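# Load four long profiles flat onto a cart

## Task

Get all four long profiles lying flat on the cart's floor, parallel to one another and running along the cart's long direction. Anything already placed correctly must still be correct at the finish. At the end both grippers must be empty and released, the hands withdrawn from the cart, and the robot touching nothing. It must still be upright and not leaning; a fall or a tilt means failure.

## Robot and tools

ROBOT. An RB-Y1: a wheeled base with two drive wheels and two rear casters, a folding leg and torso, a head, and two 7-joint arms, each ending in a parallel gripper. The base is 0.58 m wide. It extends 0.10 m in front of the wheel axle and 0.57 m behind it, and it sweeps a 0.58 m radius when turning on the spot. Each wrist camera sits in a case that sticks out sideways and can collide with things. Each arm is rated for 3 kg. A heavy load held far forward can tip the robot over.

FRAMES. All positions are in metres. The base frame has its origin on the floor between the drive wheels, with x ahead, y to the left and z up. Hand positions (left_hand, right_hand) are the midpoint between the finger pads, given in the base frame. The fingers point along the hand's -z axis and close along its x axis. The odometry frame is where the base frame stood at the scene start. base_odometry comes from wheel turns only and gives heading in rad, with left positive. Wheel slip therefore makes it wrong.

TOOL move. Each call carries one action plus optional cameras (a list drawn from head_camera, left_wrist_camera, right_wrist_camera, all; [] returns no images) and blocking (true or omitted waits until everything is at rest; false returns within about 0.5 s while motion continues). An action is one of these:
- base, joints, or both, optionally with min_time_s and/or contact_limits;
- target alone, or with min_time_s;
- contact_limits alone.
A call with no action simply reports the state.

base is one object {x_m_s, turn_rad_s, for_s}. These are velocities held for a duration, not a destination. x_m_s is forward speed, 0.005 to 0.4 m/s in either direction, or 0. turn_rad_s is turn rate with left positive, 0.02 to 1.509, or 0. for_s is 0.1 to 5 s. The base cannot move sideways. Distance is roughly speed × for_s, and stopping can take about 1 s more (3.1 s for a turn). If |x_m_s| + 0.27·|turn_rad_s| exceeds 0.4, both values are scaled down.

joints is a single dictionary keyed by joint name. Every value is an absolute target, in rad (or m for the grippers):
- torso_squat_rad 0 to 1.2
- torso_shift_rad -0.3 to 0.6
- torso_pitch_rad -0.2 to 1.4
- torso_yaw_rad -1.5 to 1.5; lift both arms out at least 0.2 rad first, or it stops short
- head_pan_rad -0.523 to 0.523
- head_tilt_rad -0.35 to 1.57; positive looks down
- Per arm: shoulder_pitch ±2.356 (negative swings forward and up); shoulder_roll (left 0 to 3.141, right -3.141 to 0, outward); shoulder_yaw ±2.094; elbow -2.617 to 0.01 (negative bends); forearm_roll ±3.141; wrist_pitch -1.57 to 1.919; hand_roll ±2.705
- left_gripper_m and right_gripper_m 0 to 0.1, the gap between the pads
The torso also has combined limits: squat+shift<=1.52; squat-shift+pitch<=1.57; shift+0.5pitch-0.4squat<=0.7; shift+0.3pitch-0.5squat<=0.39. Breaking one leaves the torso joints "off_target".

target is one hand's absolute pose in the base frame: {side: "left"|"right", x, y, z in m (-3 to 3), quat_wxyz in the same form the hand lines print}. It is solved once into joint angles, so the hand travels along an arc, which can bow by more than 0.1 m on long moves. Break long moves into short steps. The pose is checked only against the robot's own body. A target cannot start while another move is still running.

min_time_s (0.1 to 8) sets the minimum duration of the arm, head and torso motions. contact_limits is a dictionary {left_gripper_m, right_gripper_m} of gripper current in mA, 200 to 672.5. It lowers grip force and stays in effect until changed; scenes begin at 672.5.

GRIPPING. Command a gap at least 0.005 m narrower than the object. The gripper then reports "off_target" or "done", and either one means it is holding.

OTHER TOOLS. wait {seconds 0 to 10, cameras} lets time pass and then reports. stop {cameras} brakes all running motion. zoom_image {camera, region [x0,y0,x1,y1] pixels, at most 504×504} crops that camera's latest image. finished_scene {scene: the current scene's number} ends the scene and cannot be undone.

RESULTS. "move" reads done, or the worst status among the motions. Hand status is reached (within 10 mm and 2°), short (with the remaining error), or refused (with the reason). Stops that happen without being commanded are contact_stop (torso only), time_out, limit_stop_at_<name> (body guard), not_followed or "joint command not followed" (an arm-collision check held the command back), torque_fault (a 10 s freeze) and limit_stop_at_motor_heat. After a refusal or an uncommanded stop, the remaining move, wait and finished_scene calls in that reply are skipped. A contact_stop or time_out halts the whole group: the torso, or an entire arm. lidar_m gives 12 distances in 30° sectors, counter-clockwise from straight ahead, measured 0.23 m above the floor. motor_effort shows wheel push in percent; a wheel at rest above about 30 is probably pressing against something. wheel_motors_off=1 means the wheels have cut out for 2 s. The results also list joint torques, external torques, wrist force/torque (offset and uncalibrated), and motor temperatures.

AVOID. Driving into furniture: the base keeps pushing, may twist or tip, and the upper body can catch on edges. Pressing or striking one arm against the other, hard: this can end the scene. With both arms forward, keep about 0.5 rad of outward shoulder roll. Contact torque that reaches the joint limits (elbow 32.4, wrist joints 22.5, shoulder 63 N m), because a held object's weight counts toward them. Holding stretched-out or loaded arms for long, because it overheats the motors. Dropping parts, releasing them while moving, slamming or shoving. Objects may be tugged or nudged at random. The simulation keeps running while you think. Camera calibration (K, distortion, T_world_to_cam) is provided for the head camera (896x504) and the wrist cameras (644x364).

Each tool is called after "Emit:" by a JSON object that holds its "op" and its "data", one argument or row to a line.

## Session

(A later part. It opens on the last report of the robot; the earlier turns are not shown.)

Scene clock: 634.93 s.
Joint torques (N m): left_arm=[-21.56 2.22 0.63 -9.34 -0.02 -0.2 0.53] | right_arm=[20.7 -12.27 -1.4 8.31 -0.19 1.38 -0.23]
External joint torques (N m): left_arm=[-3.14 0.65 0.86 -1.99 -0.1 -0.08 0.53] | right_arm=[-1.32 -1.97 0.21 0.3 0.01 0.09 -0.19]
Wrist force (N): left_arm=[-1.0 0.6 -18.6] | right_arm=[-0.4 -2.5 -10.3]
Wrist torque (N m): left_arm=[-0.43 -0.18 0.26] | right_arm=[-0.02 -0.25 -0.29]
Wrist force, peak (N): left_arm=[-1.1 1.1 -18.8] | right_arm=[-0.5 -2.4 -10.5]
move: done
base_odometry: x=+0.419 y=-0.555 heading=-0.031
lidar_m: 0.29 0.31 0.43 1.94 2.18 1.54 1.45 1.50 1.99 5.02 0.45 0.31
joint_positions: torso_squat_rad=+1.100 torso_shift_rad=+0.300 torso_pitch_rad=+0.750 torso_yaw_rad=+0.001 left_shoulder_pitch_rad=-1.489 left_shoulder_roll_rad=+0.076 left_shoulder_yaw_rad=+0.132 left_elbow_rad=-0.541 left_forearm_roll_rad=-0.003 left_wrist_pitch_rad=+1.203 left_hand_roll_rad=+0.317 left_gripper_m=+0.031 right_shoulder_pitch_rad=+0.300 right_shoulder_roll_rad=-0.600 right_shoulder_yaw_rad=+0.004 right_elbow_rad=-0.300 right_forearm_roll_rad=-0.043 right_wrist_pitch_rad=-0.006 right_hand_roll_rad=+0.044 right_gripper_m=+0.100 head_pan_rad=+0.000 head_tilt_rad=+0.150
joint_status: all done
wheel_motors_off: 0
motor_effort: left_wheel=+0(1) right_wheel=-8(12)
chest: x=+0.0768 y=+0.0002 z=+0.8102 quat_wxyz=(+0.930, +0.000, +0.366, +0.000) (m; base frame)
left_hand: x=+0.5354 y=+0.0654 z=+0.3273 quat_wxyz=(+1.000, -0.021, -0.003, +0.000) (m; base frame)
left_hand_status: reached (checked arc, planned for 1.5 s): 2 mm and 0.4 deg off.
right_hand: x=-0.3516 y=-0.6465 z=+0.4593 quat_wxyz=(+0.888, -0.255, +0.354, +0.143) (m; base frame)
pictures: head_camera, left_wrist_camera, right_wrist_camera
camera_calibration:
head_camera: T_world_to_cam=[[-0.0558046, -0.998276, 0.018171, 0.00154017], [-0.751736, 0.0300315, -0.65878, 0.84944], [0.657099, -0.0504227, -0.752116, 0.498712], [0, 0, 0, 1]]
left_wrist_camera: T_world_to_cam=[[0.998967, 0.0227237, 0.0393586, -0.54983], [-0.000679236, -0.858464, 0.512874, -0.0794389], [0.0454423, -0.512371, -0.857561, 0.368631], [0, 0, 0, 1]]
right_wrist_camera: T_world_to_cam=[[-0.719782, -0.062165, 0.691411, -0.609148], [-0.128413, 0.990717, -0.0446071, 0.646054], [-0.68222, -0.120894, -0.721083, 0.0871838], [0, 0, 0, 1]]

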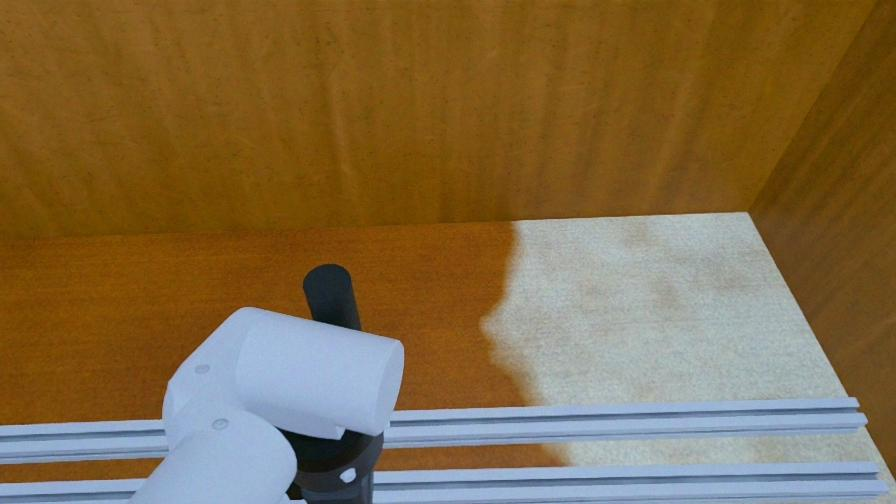

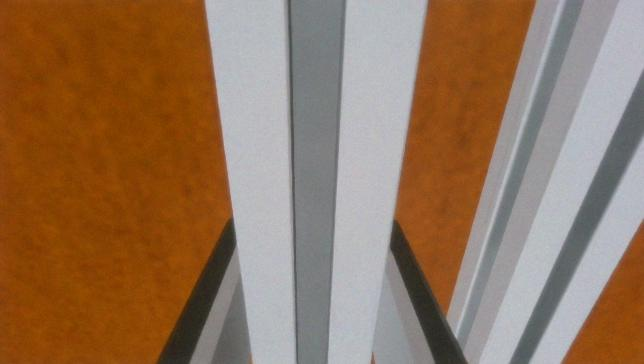

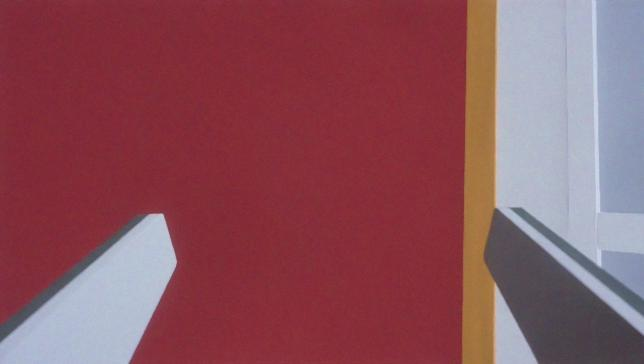

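Emit:
{"op": "move", "data": {
  "target": {"side":"left","x":0.537,"y":0.065,"z":0.308,"quat_wxyz":[1,-0.02,0,0]},
  "min_time_s": 1.5,
  "cameras": []
}}

Emit:
{"op": "move", "data": {
  "joints": {"torso_squat_rad":1.106},
  "cameras": ["left_wrist_camera"]
}}

Scene clock: 640.83 s.
Wrist force, peak (N): left_arm=[-2.2 1.0 -18.9] | right_arm=[-0.5 -2.3 -10.5]
move: short
joint_status: all done
wheel_motors_off: 0
motor_effort: left_wheel=+1(2) right_wheel=-10(10)
left_hand_status: short (checked arc, as near as the solve gets, planned for 1.5 s): 1 mm and 2.2 deg off. The place is met; only the turn is off.
pictures: none

Scene clock: 641.33 s.
Joint torques (N m): left_arm=[-20 3.05 0.88 -6.99 0.5 -1.75 0.37] | right_arm=[20.36 -11.87 -1.51 8.61 -0.1 1.46 -0.35]
External joint torques (N m): left_arm=[-1.2 0.92 1 -0.38 0.43 -1.58 0.37] | right_arm=[-1.65 -1.56 0.1 0.61 0.1 0.17 -0.31]
Wrist force (N): left_arm=[-5.2 2.2 -2.2] | right_arm=[-0.7 -2.3 -10.3]
Wrist torque (N m): left_arm=[0.02 0.12 0.12] | right_arm=[-0.03 -0.28 -0.29]
Wrist force, peak (N): left_arm=[-2.4 0.5 -18.3] | right_arm=[-0.5 -2.2 -10.6]
move: done
base_odometry: x=+0.419 y=-0.555 heading=-0.031
lidar_m: 0.29 0.31 0.43 1.94 2.17 1.55 1.45 1.50 1.99 5.01 0.43 0.32
joint_positions: torso_squat_rad=+1.106 torso_shift_rad=+0.300 torso_pitch_rad=+0.750 torso_yaw_rad=+0.001 left_shoulder_pitch_rad=-1.586 left_shoulder_roll_rad=+0.093 left_shoulder_yaw_rad=+0.145 left_elbow_rad=-0.267 left_forearm_roll_rad=+0.009 left_wrist_pitch_rad=+0.993 left_hand_roll_rad=+0.318 left_gripper_m=+0.031 right_shoulder_pitch_rad=+0.300 right_shoulder_roll_rad=-0.600 right_shoulder_yaw_rad=+0.004 right_elbow_rad=-0.300 right_forearm_roll_rad=-0.043 right_wrist_pitch_rad=-0.006 right_hand_roll_rad=+0.044 right_gripper_m=+0.100 head_pan_rad=+0.000 head_tilt_rad=+0.150
joint_status: all done
wheel_motors_off: 0
motor_effort: left_wheel=+7(7) right_wheel=-5(10)
chest: x=+0.0756 y=+0.0002 z=+0.8067 quat_wxyz=(+0.931, +0.000, +0.366, +0.000) (m; base frame)
left_hand: x=+0.5350 y=+0.0652 z=+0.3048 quat_wxyz=(+0.999, -0.026, -0.018, +0.000) (m; base frame)
right_hand: x=-0.3526 y=-0.6466 z=+0.4556 quat_wxyz=(+0.888, -0.255, +0.354, +0.143) (m; base frame)
pictures: left_wrist_camera
camera_calibration:
left_wrist_camera: T_world_to_cam=[[0.997265, 0.0238893, 0.0699429, -0.55702], [-0.0160656, -0.853632, 0.520628, -0.0624732], [0.072143, -0.520328, -0.850914, 0.333557], [0, 0, 0, 1]]

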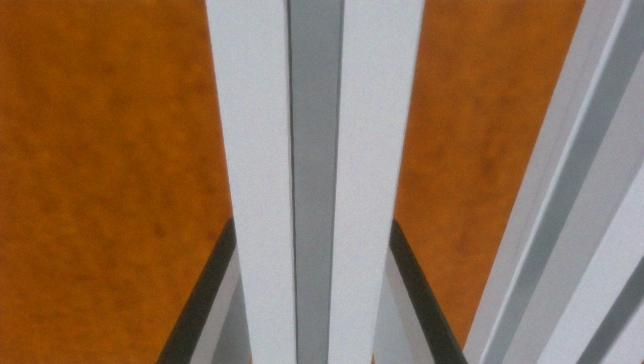

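Contact light; resting. Release.

Emit:
{"op": "move", "data": {
  "joints": {"left_gripper_m":0.055},
  "cameras": ["left_wrist_camera"]
}}

Emit:
{"op": "move", "data": {
  "target": {"side":"left","x":0.535,"y":0.065,"z":0.37,"quat_wxyz":[1,-0.02,0,0]},
  "min_time_s": 1,
  "cameras": ["head_camera","left_wrist_camera"]
}}

Emit:
{"op": "move", "data": {
  "joints": {"torso_squat_rad":0.6,"torso_shift_rad":0.1,"torso_pitch_rad":0.5,"head_tilt_rad":0.5},
  "cameras": ["head_camera"]
}}

Scene clock: 646.13 s.
Wrist force, peak (N): left_arm=[-1.5 0.5 -9.6] | right_arm=[-0.8 -2.5 -10.4]
move: done
joint_status: all done
wheel_motors_off: 0
motor_effort: left_wheel=+6(6) right_wheel=-6(7)
pictures: left_wrist_camera
camera_calibration:
left_wrist_camera: T_world_to_cam=[[0.997236, 0.023923, 0.0703426, -0.557256], [-0.0162557, -0.853559, 0.520743, -0.0624577], [0.0724992, -0.520447, -0.850811, 0.33334], [0, 0, 0, 1]]

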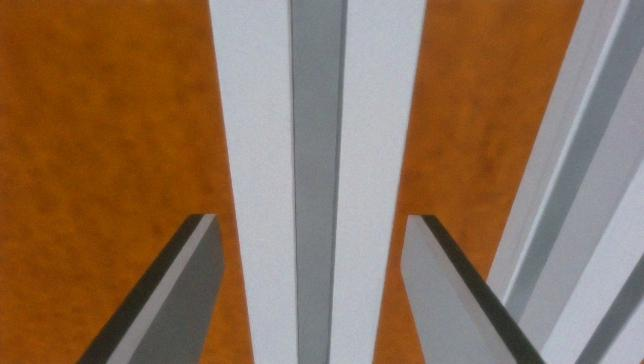

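Scene clock: 647.53 s.
Wrist force, peak (N): left_arm=[2.3 -0.9 -9.7] | right_arm=[-0.6 -2.1 -10.6]
move: short
joint_status: all done
wheel_motors_off: 0
motor_effort: left_wheel=-3(14) right_wheel=-12(15)
left_hand_status: short (checked arc, planned for 1.0 s): 12 mm and 1.1 deg off.
pictures: head_camera, left_wrist_camera
camera_calibration:
head_camera: T_world_to_cam=[[-0.0559238, -0.998295, 0.0167209, 0.00223774], [-0.748074, 0.0308034, -0.662899, 0.848719], [0.661254, -0.0495803, -0.748522, 0.495606], [0, 0, 0, 1]]
left_wrist_camera: T_world_to_cam=[[0.998447, 0.0204603, 0.051819, -0.562533], [-0.00892766, -0.859343, 0.511322, -0.102826], [0.0549921, -0.510991, -0.857825, 0.407078], [0, 0, 0, 1]]

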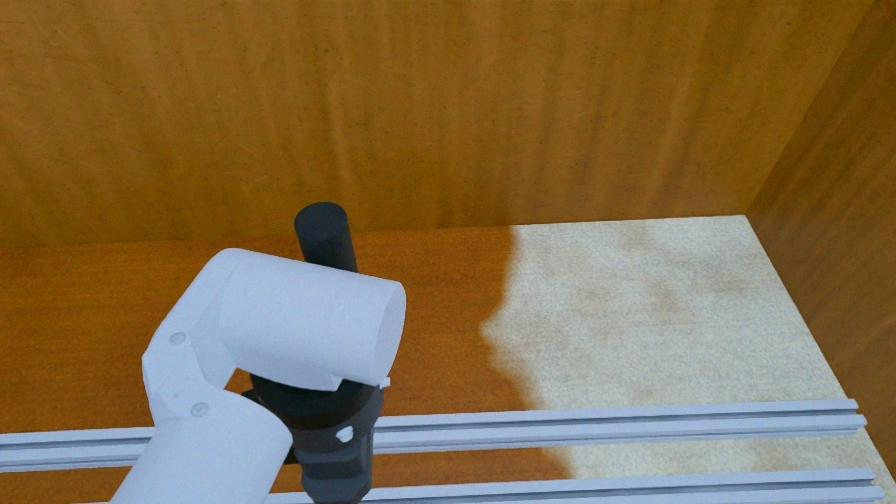

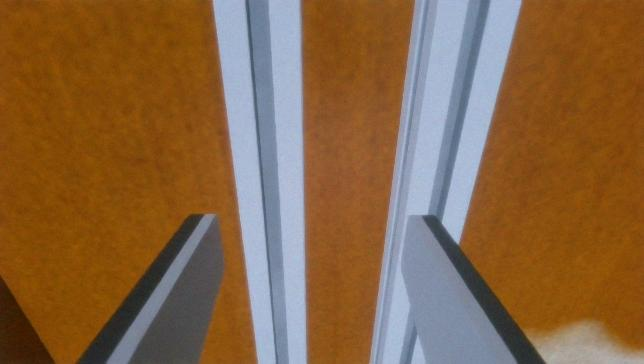

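Scene clock: 650.07 s.
Joint torques (N m): left_arm=[-20.86 2.47 -1.31 -8.91 -0.49 -0.69 0.29] | right_arm=[15.84 -14.64 -1.64 6.4 -0.02 0.84 -0.4]
External joint torques (N m): left_arm=[0.09 -0.75 -1.33 -0.15 -0.43 -0.16 0.3] | right_arm=[-1.32 -1.51 0.25 0.27 0.13 -0.06 -0.37]
Wrist force (N): left_arm=[-2.4 0.3 -8.9] | right_arm=[-1.6 -1.8 -11.0]
Wrist torque (N m): left_arm=[-0.28 -0.28 0.22] | right_arm=[-0.08 -0.28 -0.28]
Wrist force, peak (N): left_arm=[-2.7 0.9 -11.6] | right_arm=[-1.9 -1.6 -11.3]
move: done
base_odometry: x=+0.419 y=-0.555 heading=-0.031
lidar_m: 0.29 0.31 0.42 1.94 2.17 1.55 1.45 1.50 1.99 5.01 0.43 0.30
joint_positions: torso_squat_rad=+0.600 torso_shift_rad=+0.100 torso_pitch_rad=+0.500 torso_yaw_rad=+0.001 left_shoulder_pitch_rad=-1.388 left_shoulder_roll_rad=+0.055 left_shoulder_yaw_rad=+0.116 left_elbow_rad=-0.906 left_forearm_roll_rad=-0.017 left_wrist_pitch_rad=+1.478 left_hand_roll_rad=+0.313 left_gripper_m=+0.055 right_shoulder_pitch_rad=+0.300 right_shoulder_roll_rad=-0.600 right_shoulder_yaw_rad=+0.004 right_elbow_rad=-0.300 right_forearm_roll_rad=-0.043 right_wrist_pitch_rad=-0.006 right_hand_roll_rad=+0.044 right_gripper_m=+0.100 head_pan_rad=+0.000 head_tilt_rad=+0.500
joint_status: all done
wheel_motors_off: 0
motor_effort: left_wheel=+5(12) right_wheel=-2(13)
chest: x=-0.0220 y=+0.0002 z=+1.1269 quat_wxyz=(+0.969, +0.000, +0.247, +0.000) (m; base frame)
left_hand: x=+0.5311 y=+0.0652 z=+0.8175 quat_wxyz=(+0.992, -0.020, -0.124, -0.002) (m; base frame)
right_hand: x=-0.3501 y=-0.6467 z=+0.6808 quat_wxyz=(+0.926, -0.271, +0.240, +0.110) (m; base frame)
pictures: head_camera
camera_calibration:
head_camera: T_world_to_cam=[[-0.053649, -0.998273, 0.0239412, -0.0200617], [-0.813633, 0.0298015, -0.580615, 0.882739], [0.578898, -0.0506288, -0.813826, 0.938632], [0, 0, 0, 1]]

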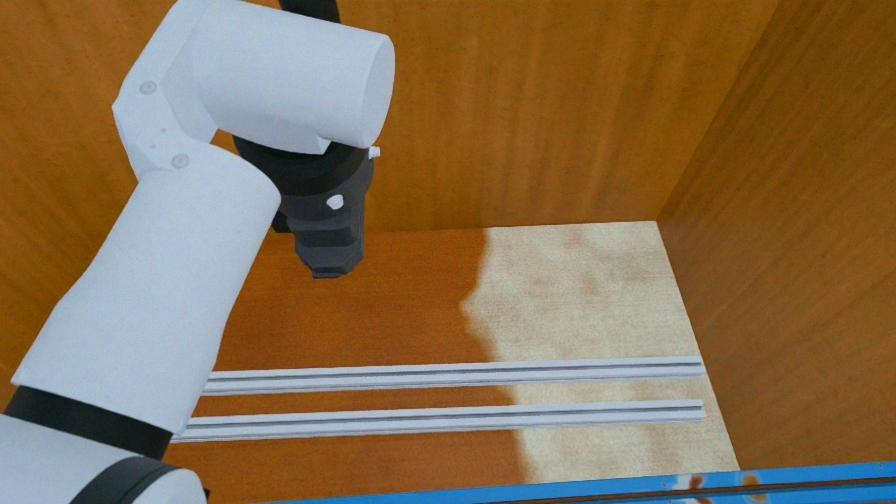

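Emit:
{"op": "move", "data": {
  "base": {"x_m_s":-0.3,"for_s":1.05},
  "cameras": []
}}

Emit:
{"op": "move", "data": {
  "base": {"turn_rad_s":-0.5,"for_s":2.33},
  "joints": {"left_shoulder_pitch_rad":-0.272,"left_shoulder_roll_rad":0.793,"left_shoulder_yaw_rad":0.249,"left_elbow_rad":-1.883,"left_forearm_roll_rad":-0.009,"left_wrist_pitch_rad":0.047,"left_hand_roll_rad":-0.791,"right_shoulder_roll_rad":-0.35,"torso_pitch_rad":0.3,"torso_shift_rad":0},
  "cameras": []
}}

Emit:
{"op": "move", "data": {
  "base": {"x_m_s":-0.3,"for_s":2.5},
  "cameras": []
}}

Emit:
{"op": "move", "data": {
  "base": {"turn_rad_s":0.5,"for_s":2.9},
  "joints": {"head_pan_rad":0.4},
  "cameras": ["head_camera"]
}}

Emit:
{"op": "move", "data": {
  "base": {"x_m_s":0.2,"for_s":2.4},
  "joints": {"left_gripper_m":0.06},
  "cameras": ["head_camera"]
}}

Scene clock: 668.90 s.
Wrist force, peak (N): left_arm=[-2.2 0.8 -9.1] | right_arm=[-2.0 -1.7 -11.4]
move: done
base_status: done (sent for 1.07 of 1.07 s)
wheel_motors_off: 0
motor_effort: left_wheel=-2(22) right_wheel=+2(30)
pictures: none

Scene clock: 672.57 s.
Wrist force, peak (N): left_arm=[-5.9 -0.3 -8.2] | right_arm=[-3.3 -2.4 -12.8]
move: done
base_status: done (sent for 2.33 of 2.33 s)
joint_status: all done
wheel_motors_off: 0
motor_effort: left_wheel=+15(49) right_wheel=+2(35)
pictures: none

Scene clock: 676.43 s.
Wrist force, peak (N): left_arm=[-0.4 -6.0 -1.4] | right_arm=[-3.5 -2.2 -12.9]
move: done
base_status: done (sent for 2.5 of 2.5 s)
wheel_motors_off: 0
motor_effort: left_wheel=-12(40) right_wheel=+16(41)
pictures: none

Scene clock: 680.67 s.
Wrist force, peak (N): left_arm=[-0.5 -6.2 -0.5] | right_arm=[-3.4 -2.6 -12.8]
move: done
base_status: done (sent for 2.9 of 2.9 s)
joint_status: all done
wheel_motors_off: 0
motor_effort: left_wheel=+4(40) right_wheel=+18(50)
pictures: head_camera
camera_calibration:
head_camera: T_world_to_cam=[[0.318389, -0.942315, -0.103303, 0.162193], [-0.660445, -0.142328, -0.737262, 1.00638], [0.68003, 0.302962, -0.667662, 0.87309], [0, 0, 0, 1]]

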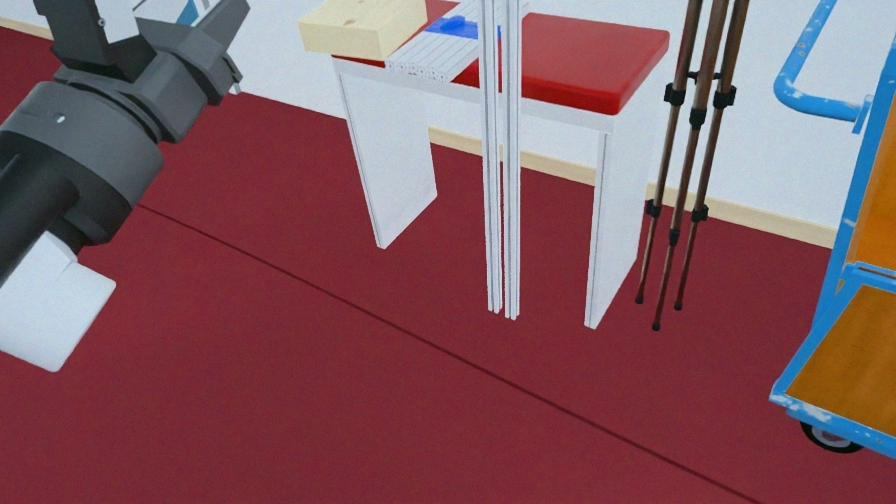

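Scene clock: 683.93 s.
Joint torques (N m): left_arm=[-9.77 12.3 7.08 -6.84 -0.05 -1.07 0.48] | right_arm=[12.12 -11.2 -0.91 4.07 0.16 0.45 -0.35]
External joint torques (N m): left_arm=[0.01 -0.25 -0.75 -0.06 -0.11 0.09 0.47] | right_arm=[-0.92 -1.49 0.48 -0.07 0.25 -0.03 -0.34]
Wrist force (N): left_arm=[-0.2 -5.6 -0.9] | right_arm=[-3.0 -2.5 -12.8]
Wrist torque (N m): left_arm=[0.03 -0.08 0.25] | right_arm=[0.00 -0.37 -0.28]
Wrist force, peak (N): left_arm=[-0.6 -5.9 -1.3] | right_arm=[-3.4 -2.5 -12.9]
move: done
base_odometry: x=+0.291 y=+0.273 heading=+0.252
lidar_m: 0.69 0.76 2.43 2.78 1.57 1.34 1.35 1.53 2.60 0.89 0.52 0.46
base_status: done (sent for 2.4 of 2.4 s)
joint_positions: torso_squat_rad=+0.600 torso_shift_rad=+0.000 torso_pitch_rad=+0.300 torso_yaw_rad=+0.001 left_shoulder_pitch_rad=-0.272 left_shoulder_roll_rad=+0.793 left_shoulder_yaw_rad=+0.249 left_elbow_rad=-1.883 left_forearm_roll_rad=-0.009 left_wrist_pitch_rad=+0.047 left_hand_roll_rad=-0.791 left_gripper_m=+0.060 right_shoulder_pitch_rad=+0.300 right_shoulder_roll_rad=-0.350 right_shoulder_yaw_rad=+0.004 right_elbow_rad=-0.300 right_forearm_roll_rad=-0.043 right_wrist_pitch_rad=-0.006 right_hand_roll_rad=+0.044 right_gripper_m=+0.100 head_pan_rad=+0.400 head_tilt_rad=+0.500
joint_status: all done
wheel_motors_off: 0
motor_effort: left_wheel=+9(45) right_wheel=-6(49)
chest: x=-0.1365 y=+0.0003 z=+1.1538 quat_wxyz=(+0.989, +0.000, +0.150, +0.000) (m; base frame)
left_hand: x=+0.3929 y=+0.3807 z=+1.1776 quat_wxyz=(+0.383, +0.554, -0.591, -0.444) (m; base frame)
right_hand: x=-0.4011 y=-0.4800 z=+0.5729 quat_wxyz=(+0.974, -0.172, +0.144, +0.029) (m; base frame)
pictures: head_camera
camera_calibration:
head_camera: T_world_to_cam=[[0.318376, -0.942314, -0.103351, 0.162224], [-0.660567, -0.142334, -0.737151, 1.00629], [0.679917, 0.302961, -0.667778, 0.873145], [0, 0, 0, 1]]

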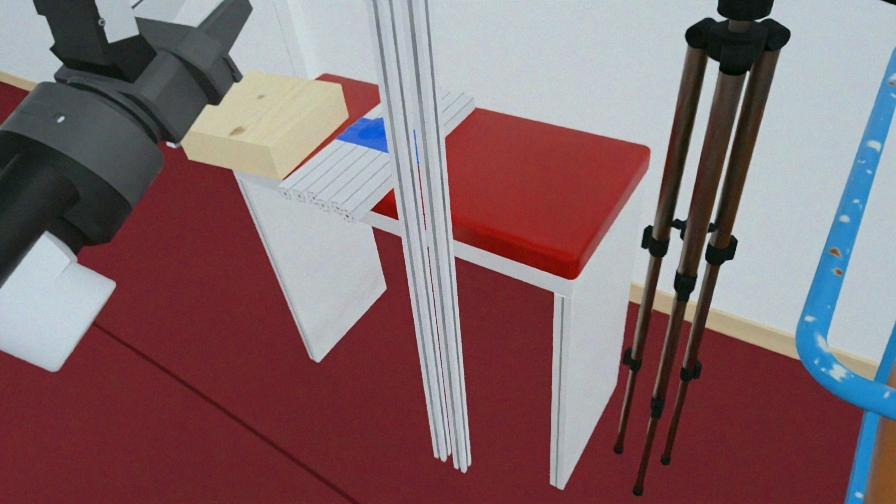

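Emit:
{"op": "move", "data": {
  "joints": {"torso_squat_rad":1.085,"torso_shift_rad":0.25,"torso_pitch_rad":0.7,"head_tilt_rad":0},
  "cameras": []
}}

Emit:
{"op": "move", "data": {
  "target": {"side":"left","x":0.50,"y":0.41,"z":0.55,"quat_wxyz":[0.451,0.416,-0.536,-0.580]},
  "min_time_s": 2
}}

Scene clock: 692.97 s.
Wrist force, peak (N): left_arm=[-0.7 -6.7 -3.7] | right_arm=[-3.0 -2.4 -12.9]
move: done
joint_status: all done
wheel_motors_off: 0
motor_effort: left_wheel=+10(14) right_wheel=-10(11)
pictures: none

Scene clock: 695.30 s.
Joint torques (N m): left_arm=[-0.86 10.93 5.89 -5.64 0.23 -1.56 -0.14] | right_arm=[20.95 -8.56 -1.05 7.84 0.07 1.37 -0.32]
External joint torques (N m): left_arm=[1.4 -1.32 -1.44 0.22 -0.49 -0.19 -0.15] | right_arm=[-1.03 -0.86 0.22 0.33 0.25 0.19 -0.28]
Wrist force (N): left_arm=[-1.2 -5.9 -3.9] | right_arm=[-1.1 -2.8 -11.3]
Wrist torque (N m): left_arm=[0.03 -0.30 0.26] | right_arm=[0.01 -0.30 -0.27]
Wrist force, peak (N): left_arm=[-1.0 -6.1 -4.1] | right_arm=[-1.0 -3.2 -11.5]
move: done
base_odometry: x=+0.291 y=+0.273 heading=+0.252
lidar_m: 0.69 0.76 2.44 2.79 1.56 1.35 1.35 1.53 2.60 0.90 0.51 0.46
joint_positions: torso_squat_rad=+1.085 torso_shift_rad=+0.250 torso_pitch_rad=+0.700 torso_yaw_rad=+0.001 left_shoulder_pitch_rad=-0.256 left_shoulder_roll_rad=+0.785 left_shoulder_yaw_rad=+0.154 left_elbow_rad=-1.431 left_forearm_roll_rad=-0.027 left_wrist_pitch_rad=-0.515 left_hand_roll_rad=-0.824 left_gripper_m=+0.060 right_shoulder_pitch_rad=+0.300 right_shoulder_roll_rad=-0.350 right_shoulder_yaw_rad=+0.004 right_elbow_rad=-0.300 right_forearm_roll_rad=-0.043 right_wrist_pitch_rad=-0.006 right_hand_roll_rad=+0.044 right_gripper_m=+0.100 head_pan_rad=+0.400 head_tilt_rad=+0.000
joint_status: all done
wheel_motors_off: 0
motor_effort: left_wheel=+10(11) right_wheel=-9(12)
chest: x=+0.0523 y=+0.0003 z=+0.8338 quat_wxyz=(+0.939, +0.000, +0.343, +0.000) (m; base frame)
left_hand: x=+0.4996 y=+0.4098 z=+0.5505 quat_wxyz=(+0.453, +0.416, -0.533, -0.580) (m; base frame)
left_hand_status: reached (checked arc, planned for 2.0 s): 1 mm and 0.4 deg off.
right_hand: x=-0.4178 y=-0.4800 z=+0.4019 quat_wxyz=(+0.926, -0.162, +0.335, +0.063) (m; base frame)
pictures: head_camera, left_wrist_camera, right_wrist_camera
camera_calibration:
head_camera: T_world_to_cam=[[0.241955, -0.938513, -0.246273, 0.197546], [-0.617962, 0.0466294, -0.784824, 0.942473], [0.748051, 0.342079, -0.568684, 0.346056], [0, 0, 0, 1]]
left_wrist_camera: T_world_to_cam=[[-0.274044, -0.961414, 0.0241492, 0.517], [-0.532882, 0.130895, -0.836004, 0.704755], [0.800585, -0.24197, -0.548191, 0.079781], [0, 0, 0, 1]]
right_wrist_camera: T_world_to_cam=[[-0.775398, 0.00766877, 0.631426, -0.57232], [0.0796943, 0.99312, 0.0858038, 0.505754], [-0.626424, 0.116853, -0.770674, 0.178186], [0, 0, 0, 1]]

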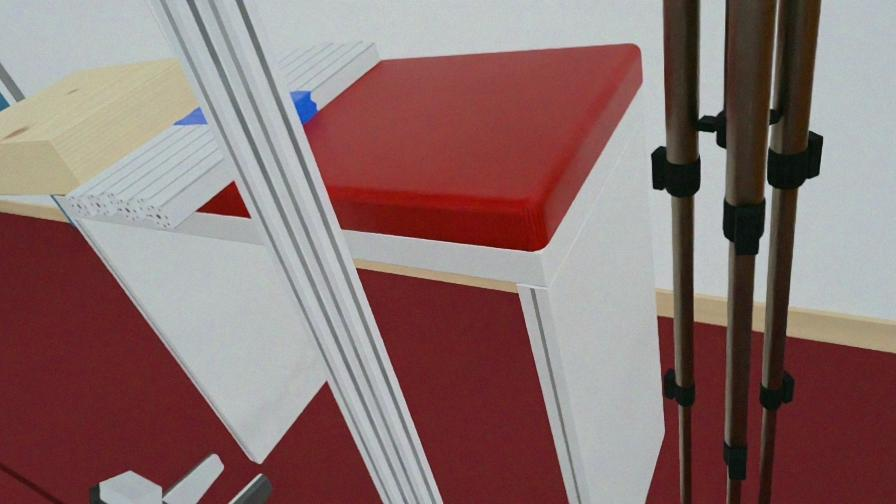

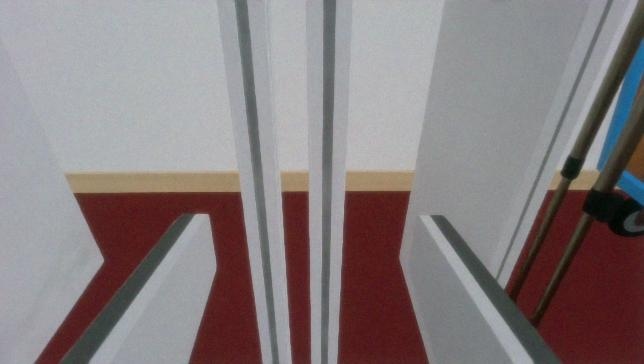

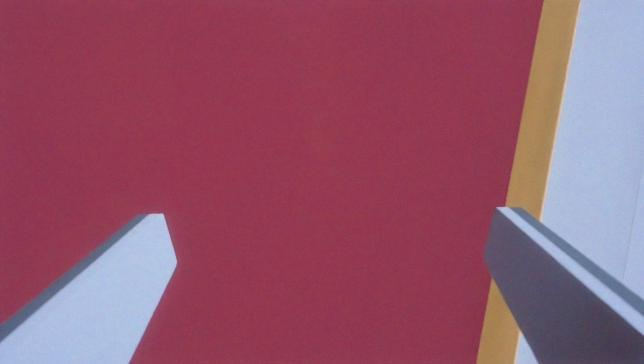

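Emit:
{"op": "move", "data": {
  "joints": {"left_gripper_m":0.046},
  "cameras": []
}}

Emit:
{"op": "move", "data": {
  "target": {"side":"left","x":0.585,"y":0.380,"z":0.55,"quat_wxyz":[0.451,0.416,-0.536,-0.580]},
  "min_time_s": 1.5,
  "cameras": ["left_wrist_camera"]
}}

Scene clock: 704.13 s.
Wrist force, peak (N): left_arm=[-1.4 -6.1 -4.0] | right_arm=[-0.9 -2.9 -11.6]
move: done
joint_status: all done
wheel_motors_off: 0
motor_effort: left_wheel=+10(10) right_wheel=-9(12)
pictures: none

Scene clock: 705.97 s.
Joint torques (N m): left_arm=[-7.86 13.82 5.59 -6.02 0.18 -1.31 0.52] | right_arm=[20.28 -9.34 -0.87 7.85 -0.11 1.28 -0.37]
External joint torques (N m): left_arm=[-0.71 0.37 -1.35 0.32 -0.46 0.03 0.5] | right_arm=[-1.7 -1.64 0.41 0.33 0.07 0.1 -0.34]
Wrist force (N): left_arm=[-1.1 -5.7 -3.7] | right_arm=[-1.1 -3.0 -11.5]
Wrist torque (N m): left_arm=[0.00 -0.28 0.20] | right_arm=[0.02 -0.31 -0.28]
Wrist force, peak (N): left_arm=[-1.3 -6.5 -4.1] | right_arm=[-1.1 -3.0 -11.5]
move: done
base_odometry: x=+0.291 y=+0.273 heading=+0.252
lidar_m: 0.69 0.74 2.43 2.78 1.58 1.35 1.34 1.54 2.61 0.89 0.51 0.46
joint_positions: torso_squat_rad=+1.085 torso_shift_rad=+0.250 torso_pitch_rad=+0.700 torso_yaw_rad=+0.001 left_shoulder_pitch_rad=-0.566 left_shoulder_roll_rad=+0.795 left_shoulder_yaw_rad=+0.029 left_elbow_rad=-1.241 left_forearm_roll_rad=-0.060 left_wrist_pitch_rad=-0.431 left_hand_roll_rad=-0.805 left_gripper_m=+0.046 right_shoulder_pitch_rad=+0.300 right_shoulder_roll_rad=-0.350 right_shoulder_yaw_rad=+0.004 right_elbow_rad=-0.300 right_forearm_roll_rad=-0.043 right_wrist_pitch_rad=-0.006 right_hand_roll_rad=+0.044 right_gripper_m=+0.100 head_pan_rad=+0.400 head_tilt_rad=+0.000
joint_status: all done
wheel_motors_off: 0
motor_effort: left_wheel=+10(11) right_wheel=-9(12)
chest: x=+0.0523 y=+0.0003 z=+0.8338 quat_wxyz=(+0.939, +0.000, +0.343, +0.000) (m; base frame)
left_hand: x=+0.5847 y=+0.3799 z=+0.5500 quat_wxyz=(+0.452, +0.416, -0.535, -0.580) (m; base frame)
left_hand_status: reached (checked arc, planned for 1.5 s): 0 mm and 0.1 deg off.
right_hand: x=-0.4178 y=-0.4800 z=+0.4019 quat_wxyz=(+0.926, -0.162, +0.335, +0.063) (m; base frame)
pictures: left_wrist_camera
camera_calibration:
left_wrist_camera: T_world_to_cam=[[-0.277464, -0.960418, 0.0247161, 0.512834], [-0.529241, 0.131325, -0.838247, 0.752559], [0.801822, -0.245664, -0.54473, 0.00293737], [0, 0, 0, 1]]

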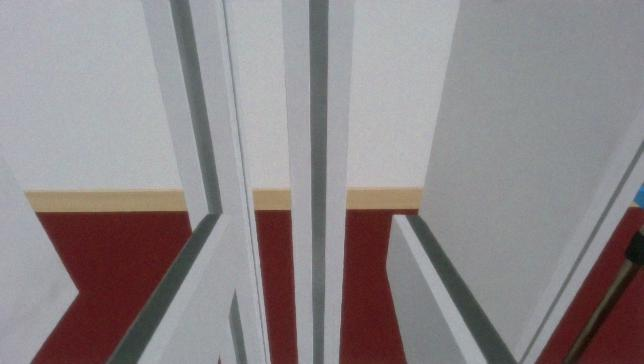

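Emit:
{"op": "move", "data": {
  "target": {"side":"left","x":0.642,"y":0.361,"z":0.55,"quat_wxyz":[0.451,0.416,-0.536,-0.580]},
  "min_time_s": 1.5,
  "cameras": ["left_wrist_camera"]
}}

Scene clock: 712.60 s.
Joint torques (N m): left_arm=[-11.51 12.05 4.98 -5.95 0.45 -1.56 0.43] | right_arm=[20.96 -8.8 -0.93 7.97 0.06 1.5 -0.21]
External joint torques (N m): left_arm=[-0.8 -1.78 -1.21 0.49 -0.21 -0.24 0.41] | right_arm=[-1.02 -1.1 0.34 0.46 0.23 0.33 -0.18]
Wrist force (N): left_arm=[-1.4 -5.5 -3.4] | right_arm=[-0.9 -3.0 -11.4]
Wrist torque (N m): left_arm=[0.00 -0.32 0.29] | right_arm=[0.02 -0.28 -0.28]
Wrist force, peak (N): left_arm=[-1.3 -6.6 -3.9] | right_arm=[-0.9 -3.0 -11.6]
move: done
base_odometry: x=+0.291 y=+0.273 heading=+0.252
lidar_m: 0.69 0.75 2.44 2.79 1.57 1.34 1.34 1.52 2.60 0.89 0.52 0.47
joint_positions: torso_squat_rad=+1.085 torso_shift_rad=+0.250 torso_pitch_rad=+0.700 torso_yaw_rad=+0.001 left_shoulder_pitch_rad=-0.808 left_shoulder_roll_rad=+0.778 left_shoulder_yaw_rad=-0.059 left_elbow_rad=-1.016 left_forearm_roll_rad=-0.094 left_wrist_pitch_rad=-0.437 left_hand_roll_rad=-0.789 left_gripper_m=+0.046 right_shoulder_pitch_rad=+0.300 right_shoulder_roll_rad=-0.350 right_shoulder_yaw_rad=+0.004 right_elbow_rad=-0.300 right_forearm_roll_rad=-0.043 right_wrist_pitch_rad=-0.006 right_hand_roll_rad=+0.044 right_gripper_m=+0.100 head_pan_rad=+0.400 head_tilt_rad=+0.000
joint_status: all done
wheel_motors_off: 0
motor_effort: left_wheel=+10(11) right_wheel=-11(13)
chest: x=+0.0523 y=+0.0003 z=+0.8338 quat_wxyz=(+0.939, +0.000, +0.343, +0.000) (m; base frame)
left_hand: x=+0.6419 y=+0.3611 z=+0.5500 quat_wxyz=(+0.451, +0.416, -0.536, -0.580) (m; base frame)
left_hand_status: reached (checked arc, planned for 1.5 s): 0 mm and 0.1 deg off.
right_hand: x=-0.4178 y=-0.4800 z=+0.4019 quat_wxyz=(+0.926, -0.162, +0.335, +0.063) (m; base frame)
pictures: left_wrist_camera
camera_calibration:
left_wrist_camera: T_world_to_cam=[[-0.277787, -0.960338, 0.0242008, 0.511185], [-0.528771, 0.131823, -0.838466, 0.784898], [0.80202, -0.245712, -0.544417, -0.0477858], [0, 0, 0, 1]]

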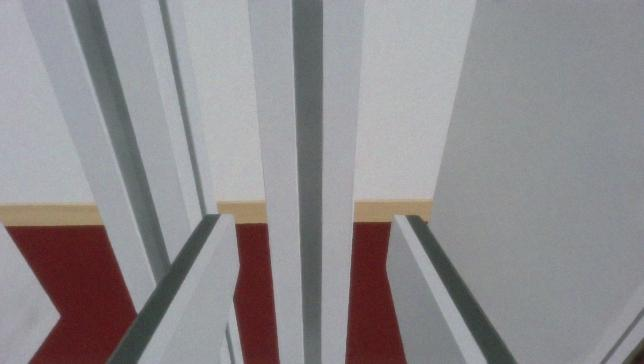

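Well centred (312 vs 313). Finish.

Emit:
{"op": "move", "data": {
  "target": {"side":"left","x":0.678,"y":0.352,"z":0.55,"quat_wxyz":[0.451,0.416,-0.536,-0.580]},
  "min_time_s": 1.5,
  "cameras": ["left_wrist_camera"]
}}

Emit:
{"op": "move", "data": {
  "joints": {"left_gripper_m":0.012},
  "cameras": ["left_wrist_camera"]
}}

Scene clock: 719.13 s.
Wrist force, peak (N): left_arm=[-1.2 -6.2 -3.6] | right_arm=[-0.9 -3.0 -11.6]
move: done
joint_status: all done
wheel_motors_off: 0
motor_effort: left_wheel=+9(11) right_wheel=-10(12)
left_hand_status: reached (checked arc, planned for 1.5 s): 0 mm and 0.1 deg off.
pictures: left_wrist_camera
camera_calibration:
left_wrist_camera: T_world_to_cam=[[-0.277718, -0.960357, 0.0242441, 0.512501], [-0.528799, 0.131753, -0.838458, 0.805141], [0.802025, -0.245675, -0.544426, -0.0788832], [0, 0, 0, 1]]

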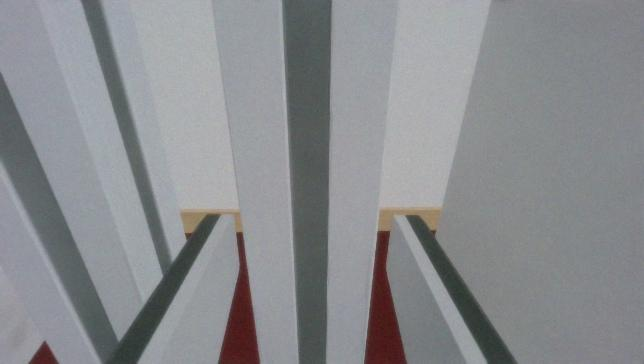

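Scene clock: 720.00 s.
Joint torques (N m): left_arm=[-14.55 12.34 4.51 -6.19 0.09 -1.17 0.4] | right_arm=[21.07 -9.09 -1.05 7.68 -0.14 1.4 -0.21]
External joint torques (N m): left_arm=[-1.38 -1.49 -0.68 0.13 -0.65 0.14 0.39] | right_arm=[-0.91 -1.39 0.23 0.17 0.04 0.22 -0.17]
Wrist force (N): left_arm=[-0.2 -5.5 -3.1] | right_arm=[-0.9 -2.9 -11.4]
Wrist torque (N m): left_arm=[-0.04 -0.29 0.67] | right_arm=[0.03 -0.29 -0.28]
Wrist force, peak (N): left_arm=[-2.9 -6.2 -3.2] | right_arm=[-0.9 -3.1 -11.6]
move: off_target
base_odometry: x=+0.291 y=+0.273 heading=+0.252
lidar_m: 0.69 0.75 2.44 2.78 1.57 1.35 1.35 1.53 2.60 0.89 0.52 0.47
joint_positions: torso_squat_rad=+1.085 torso_shift_rad=+0.250 torso_pitch_rad=+0.700 torso_yaw_rad=+0.001 left_shoulder_pitch_rad=-0.996 left_shoulder_roll_rad=+0.754 left_shoulder_yaw_rad=-0.114 left_elbow_rad=-0.784 left_forearm_roll_rad=-0.123 left_wrist_pitch_rad=-0.498 left_hand_roll_rad=-0.780 left_gripper_m=+0.030 right_shoulder_pitch_rad=+0.300 right_shoulder_roll_rad=-0.350 right_shoulder_yaw_rad=+0.004 right_elbow_rad=-0.300 right_forearm_roll_rad=-0.043 right_wrist_pitch_rad=-0.006 right_hand_roll_rad=+0.044 right_gripper_m=+0.100 head_pan_rad=+0.400 head_tilt_rad=+0.000
joint_status: left_gripper_m off_target (ended at +0.030, target +0.012)
wheel_motors_off: 0
motor_effort: left_wheel=+10(10) right_wheel=-9(11)
chest: x=+0.0523 y=+0.0003 z=+0.8338 quat_wxyz=(+0.939, +0.000, +0.343, +0.000) (m; base frame)
left_hand: x=+0.6779 y=+0.3521 z=+0.5500 quat_wxyz=(+0.451, +0.416, -0.536, -0.580) (m; base frame)
right_hand: x=-0.4178 y=-0.4800 z=+0.4019 quat_wxyz=(+0.926, -0.162, +0.335, +0.063) (m; base frame)
pictures: left_wrist_camera
camera_calibration:
left_wrist_camera: T_world_to_cam=[[-0.277805, -0.960326, 0.0244519, 0.512362], [-0.528792, 0.131621, -0.838484, 0.805198], [0.801999, -0.245865, -0.544378, -0.078855], [0, 0, 0, 1]]

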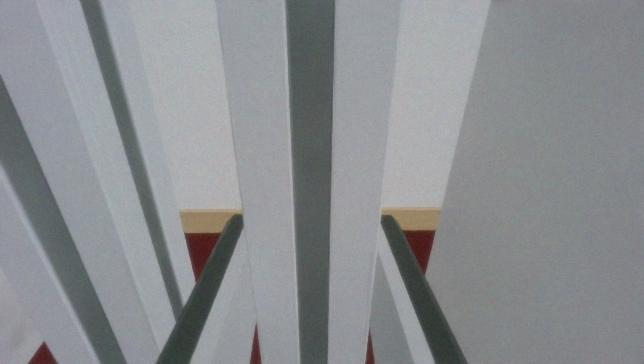

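Emit:
{"op": "move", "data": {
  "target": {"side":"left","x":0.658,"y":0.357,"z":0.58,"quat_wxyz":[0.451,0.416,-0.536,-0.580]},
  "min_time_s": 1.5,
  "cameras": []
}}

Emit:
{"op": "move", "data": {
  "target": {"side":"left","x":0.54,"y":0.386,"z":0.65,"quat_wxyz":[0.451,0.416,-0.536,-0.580]},
  "min_time_s": 2
}}

Scene clock: 725.83 s.
Wrist force, peak (N): left_arm=[-1.6 -16.1 -3.5] | right_arm=[-0.7 -3.0 -11.7]
move: done
joint_status: all done
wheel_motors_off: 0
motor_effort: left_wheel=+10(11) right_wheel=-9(12)
left_hand_status: reached (checked arc, planned for 1.5 s): 2 mm and 0.8 deg off.
pictures: none

Scene clock: 728.17 s.
Joint torques (N m): left_arm=[-7.01 14.46 12.14 -8.87 0.81 -2.79 0.48] | right_arm=[20.79 -9.17 -1 7.7 -0.15 1.19 -0.24]
External joint torques (N m): left_arm=[-3.3 2.26 3.24 -3.09 0.42 -1.62 0.47] | right_arm=[-1.19 -1.47 0.28 0.19 0.03 0.01 -0.21]
Wrist force (N): left_arm=[-0.9 -15.0 -4.2] | right_arm=[-1.1 -2.6 -11.5]
Wrist torque (N m): left_arm=[-0.40 -0.26 0.24] | right_arm=[-0.01 -0.32 -0.28]
Wrist force, peak (N): left_arm=[-2.0 -15.9 -3.9] | right_arm=[-1.2 -3.0 -11.5]
move: done
base_odometry: x=+0.291 y=+0.273 heading=+0.252
lidar_m: 0.68 0.65 2.44 2.78 1.57 1.34 1.34 1.53 2.61 0.89 0.52 0.47
joint_positions: torso_squat_rad=+1.085 torso_shift_rad=+0.250 torso_pitch_rad=+0.700 torso_yaw_rad=+0.001 left_shoulder_pitch_rad=-0.209 left_shoulder_roll_rad=+0.950 left_shoulder_yaw_rad=+0.229 left_elbow_rad=-1.777 left_forearm_roll_rad=+0.008 left_wrist_pitch_rad=-0.188 left_hand_roll_rad=-0.679 left_gripper_m=+0.030 right_shoulder_pitch_rad=+0.300 right_shoulder_roll_rad=-0.350 right_shoulder_yaw_rad=+0.004 right_elbow_rad=-0.300 right_forearm_roll_rad=-0.043 right_wrist_pitch_rad=-0.006 right_hand_roll_rad=+0.044 right_gripper_m=+0.100 head_pan_rad=+0.400 head_tilt_rad=+0.000
joint_status: all done
wheel_motors_off: 0
motor_effort: left_wheel=+10(11) right_wheel=-8(11)
chest: x=+0.0523 y=+0.0003 z=+0.8338 quat_wxyz=(+0.939, +0.000, +0.343, +0.000) (m; base frame)
left_hand: x=+0.5397 y=+0.3862 z=+0.6489 quat_wxyz=(+0.450, +0.415, -0.537, -0.580) (m; base frame)
left_hand_status: reached (checked arc, planned for 2.0 s): 1 mm and 0.2 deg off.
right_hand: x=-0.4178 y=-0.4800 z=+0.4019 quat_wxyz=(+0.926, -0.162, +0.335, +0.062) (m; base frame)
pictures: head_camera, left_wrist_camera, right_wrist_camera
camera_calibration:
head_camera: T_world_to_cam=[[0.241887, -0.938539, -0.246241, 0.197514], [-0.618093, 0.0465855, -0.784723, 0.942393], [0.747965, 0.342014, -0.568836, 0.346126], [0, 0, 0, 1]]
left_wrist_camera: T_world_to_cam=[[-0.281676, -0.959184, 0.0249972, 0.505617], [-0.527389, 0.133005, -0.839148, 0.809737], [0.801573, -0.249551, -0.543328, 0.0951782], [0, 0, 0, 1]]
right_wrist_camera: T_world_to_cam=[[-0.775296, 0.00773735, 0.63155, -0.57237], [0.079734, 0.993124, 0.085715, 0.505812], [-0.626545, 0.116811, -0.770582, 0.178113], [0, 0, 0, 1]]

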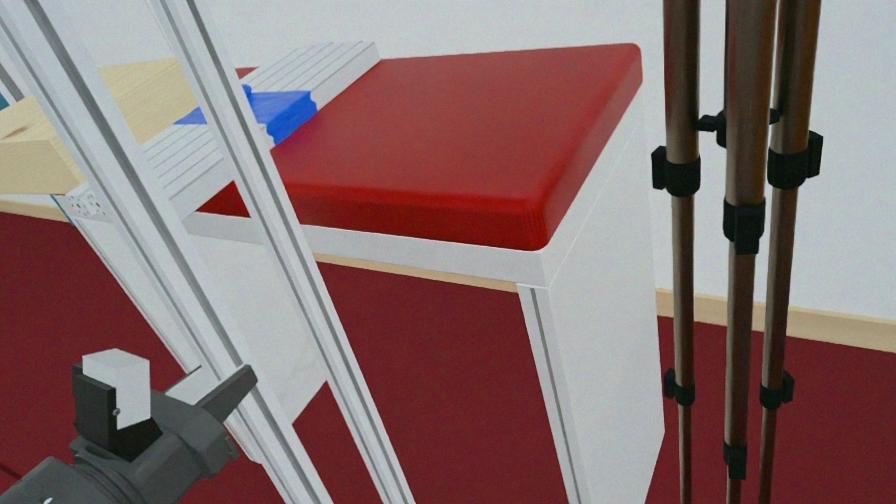

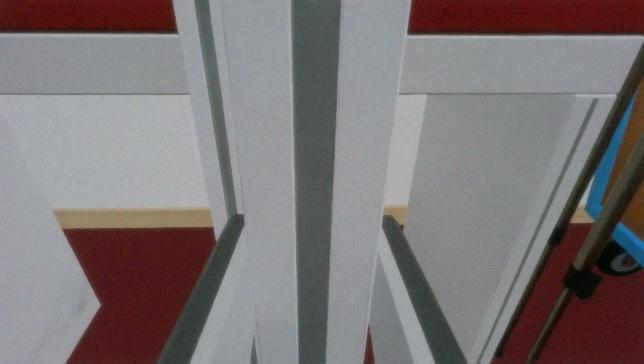

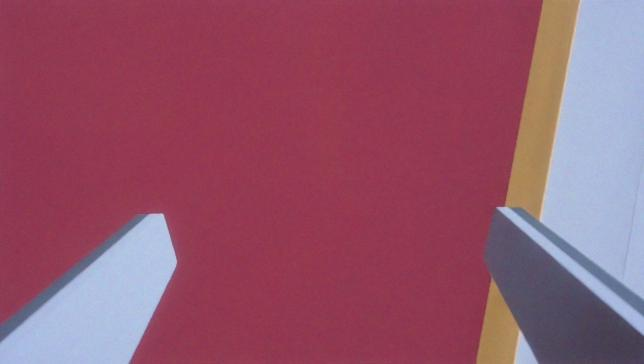

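Emit:
{"op": "move", "data": {
  "base": {"x_m_s":-0.2,"for_s":2.4},
  "cameras": []
}}

Emit:
{"op": "move", "data": {
  "base": {"turn_rad_s":-0.5,"for_s":2.9},
  "joints": {"torso_squat_rad":0.5,"torso_shift_rad":0,"torso_pitch_rad":0.3,"head_pan_rad":0,"head_tilt_rad":0.5},
  "cameras": []
}}

Emit:
{"op": "move", "data": {
  "base": {"x_m_s":0.3,"for_s":2.5},
  "cameras": []
}}

Emit:
{"op": "move", "data": {
  "base": {"turn_rad_s":0.5,"for_s":2.33},
  "cameras": ["head_camera","left_wrist_camera"]
}}

Emit:
{"op": "move", "data": {
  "target": {"side":"left","x":0.45,"y":0.25,"z":1.18,"quat_wxyz":[0.7071,0,-0.7071,0]},
  "min_time_s": 3,
  "cameras": ["head_camera"]
}}

Emit:
{"op": "move", "data": {
  "target": {"side":"left","x":0.48,"y":0.075,"z":1.18,"quat_wxyz":[0.7071,0,-0.7071,0]},
  "min_time_s": 2,
  "cameras": ["head_camera"]
}}

Scene clock: 739.50 s.
Wrist force, peak (N): left_arm=[-1.4 -15.7 -5.2] | right_arm=[-1.0 -2.7 -11.8]
move: done
base_status: done (sent for 2.4 of 2.4 s)
wheel_motors_off: 0
motor_effort: left_wheel=+8(34) right_wheel=-7(32)
pictures: none

Scene clock: 743.73 s.
Wrist force, peak (N): left_arm=[-1.0 -16.5 -3.8] | right_arm=[-3.5 -2.8 -12.6]
move: done
base_status: done (sent for 2.9 of 2.9 s)
joint_status: all done
wheel_motors_off: 0
motor_effort: left_wheel=+16(41) right_wheel=+4(36)
pictures: none

Scene clock: 747.33 s.
Wrist force, peak (N): left_arm=[0.6 -15.1 0.4] | right_arm=[-3.7 -2.5 -12.6]
move: done
base_status: done (sent for 2.5 of 2.5 s)
wheel_motors_off: 0
motor_effort: left_wheel=-11(49) right_wheel=+7(48)
pictures: none

Scene clock: 751.03 s.
Wrist force, peak (N): left_arm=[0.9 -14.6 1.4] | right_arm=[-3.2 -2.8 -12.8]
move: done
base_status: done (sent for 2.33 of 2.33 s)
wheel_motors_off: 0
motor_effort: left_wheel=+3(46) right_wheel=+18(43)
pictures: head_camera, left_wrist_camera
camera_calibration:
head_camera: T_world_to_cam=[[-0.0573854, -0.998265, 0.0131802, -0.0152306], [-0.682417, 0.0295858, -0.730364, 1.02273], [0.728707, -0.0509067, -0.682931, 0.921104], [0, 0, 0, 1]]
left_wrist_camera: T_world_to_cam=[[-0.269123, -0.959205, -0.0865924, 0.578236], [-0.159328, 0.133012, -0.978224, 1.22516], [0.949835, -0.249466, -0.188625, 0.0381766], [0, 0, 0, 1]]

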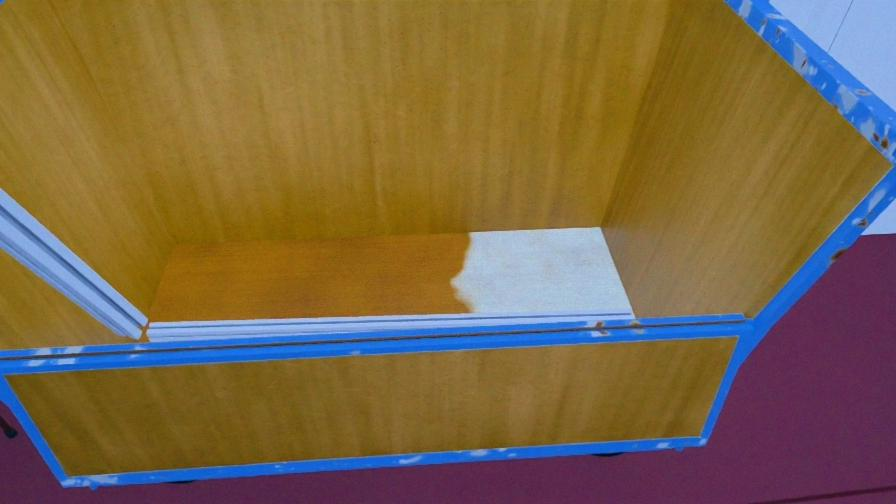

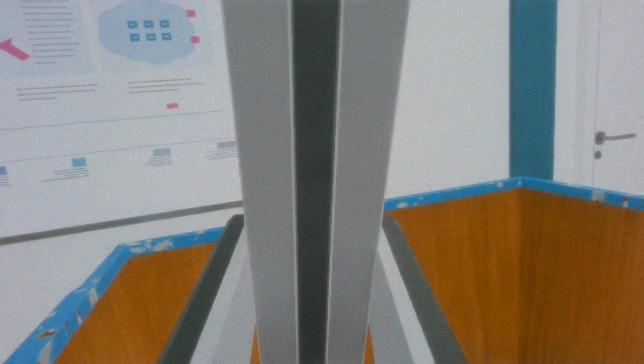

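Scene clock: 754.37 s.
Wrist force, peak (N): left_arm=[-16.9 -2.5 -2.5] | right_arm=[-3.4 -2.6 -12.7]
move: done
joint_status: all done
wheel_motors_off: 0
motor_effort: left_wheel=+3(5) right_wheel=+17(20)
left_hand_status: reached (checked arc, planned for 3.0 s): 2 mm and 0.1 deg off.
pictures: head_camera
camera_calibration:
head_camera: T_world_to_cam=[[-0.0573857, -0.998265, 0.0131801, -0.0152306], [-0.682418, 0.029586, -0.730364, 1.02273], [0.728706, -0.0509067, -0.682931, 0.921104], [0, 0, 0, 1]]

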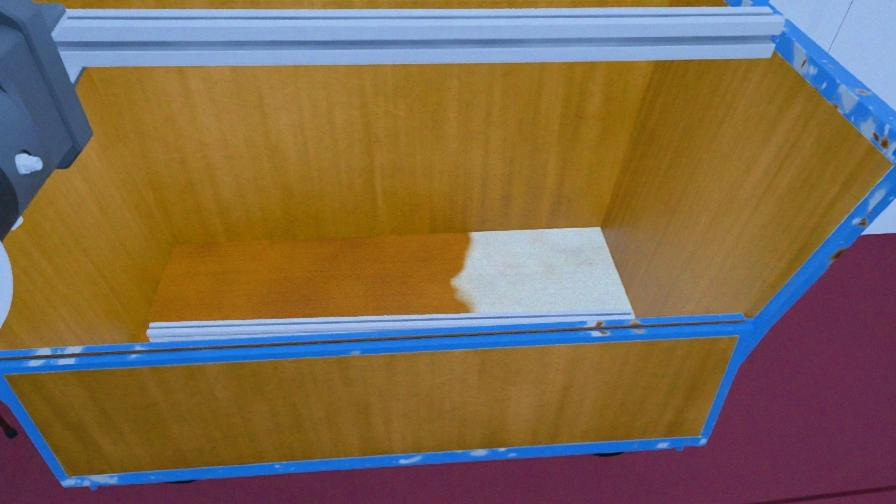

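Scene clock: 756.70 s.
Joint torques (N m): left_arm=[-24.33 -0.84 -0.24 -12.53 -2 -3.68 0.17] | right_arm=[11.85 -10.57 -0.82 4.16 0.18 0.34 -0.2]
External joint torques (N m): left_arm=[-6.8 -1.02 -0.95 -3.68 -1.36 -2.09 0.22] | right_arm=[-1.2 -0.85 0.56 0.01 0.27 -0.14 -0.19]
Wrist force (N): left_arm=[-16.5 0.4 -2.6] | right_arm=[-3.3 -2.4 -12.3]
Wrist torque (N m): left_arm=[-0.49 -0.30 0.44] | right_arm=[-0.03 -0.39 -0.29]
Wrist force, peak (N): left_arm=[-16.9 1.3 -4.2] | right_arm=[-3.4 -2.6 -12.7]
move: done
base_odometry: x=+0.099 y=-0.545 heading=-0.032
lidar_m: 0.63 0.66 0.87 4.93 1.69 1.21 1.12 1.17 1.55 3.87 2.12 0.66
joint_positions: torso_squat_rad=+0.500 torso_shift_rad=+0.000 torso_pitch_rad=+0.301 torso_yaw_rad=+0.001 left_shoulder_pitch_rad=-0.903 left_shoulder_roll_rad=+0.000 left_shoulder_yaw_rad=-0.125 left_elbow_rad=-1.690 left_forearm_roll_rad=-0.577 left_wrist_pitch_rad=+0.795 left_hand_roll_rad=+0.538 left_gripper_m=+0.030 right_shoulder_pitch_rad=+0.300 right_shoulder_roll_rad=-0.350 right_shoulder_yaw_rad=+0.004 right_elbow_rad=-0.300 right_forearm_roll_rad=-0.043 right_wrist_pitch_rad=-0.006 right_hand_roll_rad=+0.044 right_gripper_m=+0.100 head_pan_rad=+0.000 head_tilt_rad=+0.500
joint_status: all done
wheel_motors_off: 0
motor_effort: left_wheel=+3(4) right_wheel=+16(21)
chest: x=-0.1363 y=+0.0004 z=+1.1904 quat_wxyz=(+0.989, +0.000, +0.150, +0.000) (m; base frame)
left_hand: x=+0.4800 y=+0.0755 z=+1.1786 quat_wxyz=(+0.708, +0.000, -0.706, -0.001) (m; base frame)
left_hand_status: reached (checked arc, planned for 2.0 s): 1 mm and 0.2 deg off.
right_hand: x=-0.4013 y=-0.4801 z=+0.6097 quat_wxyz=(+0.974, -0.172, +0.145, +0.029) (m; base frame)
pictures: head_camera
camera_calibration:
head_camera: T_world_to_cam=[[-0.0573919, -0.998265, 0.0131606, -0.0152146], [-0.682418, 0.0296046, -0.730363, 1.02273], [0.728706, -0.050898, -0.682933, 0.921105], [0, 0, 0, 1]]

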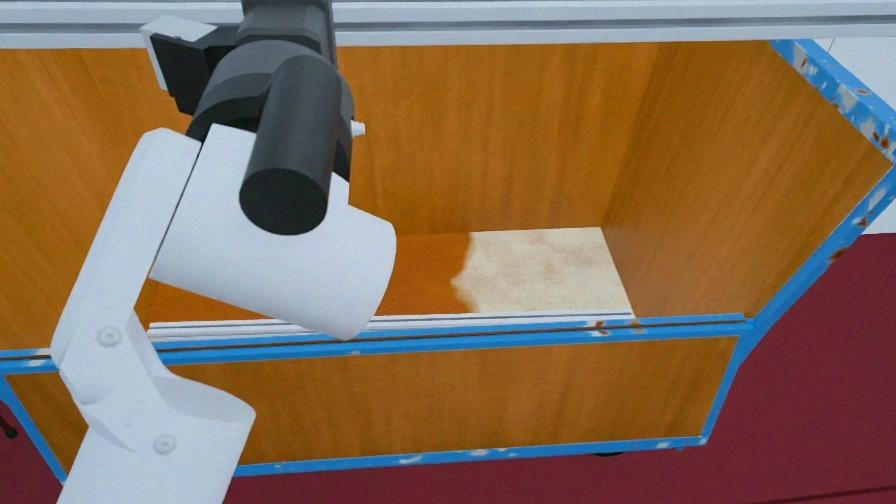

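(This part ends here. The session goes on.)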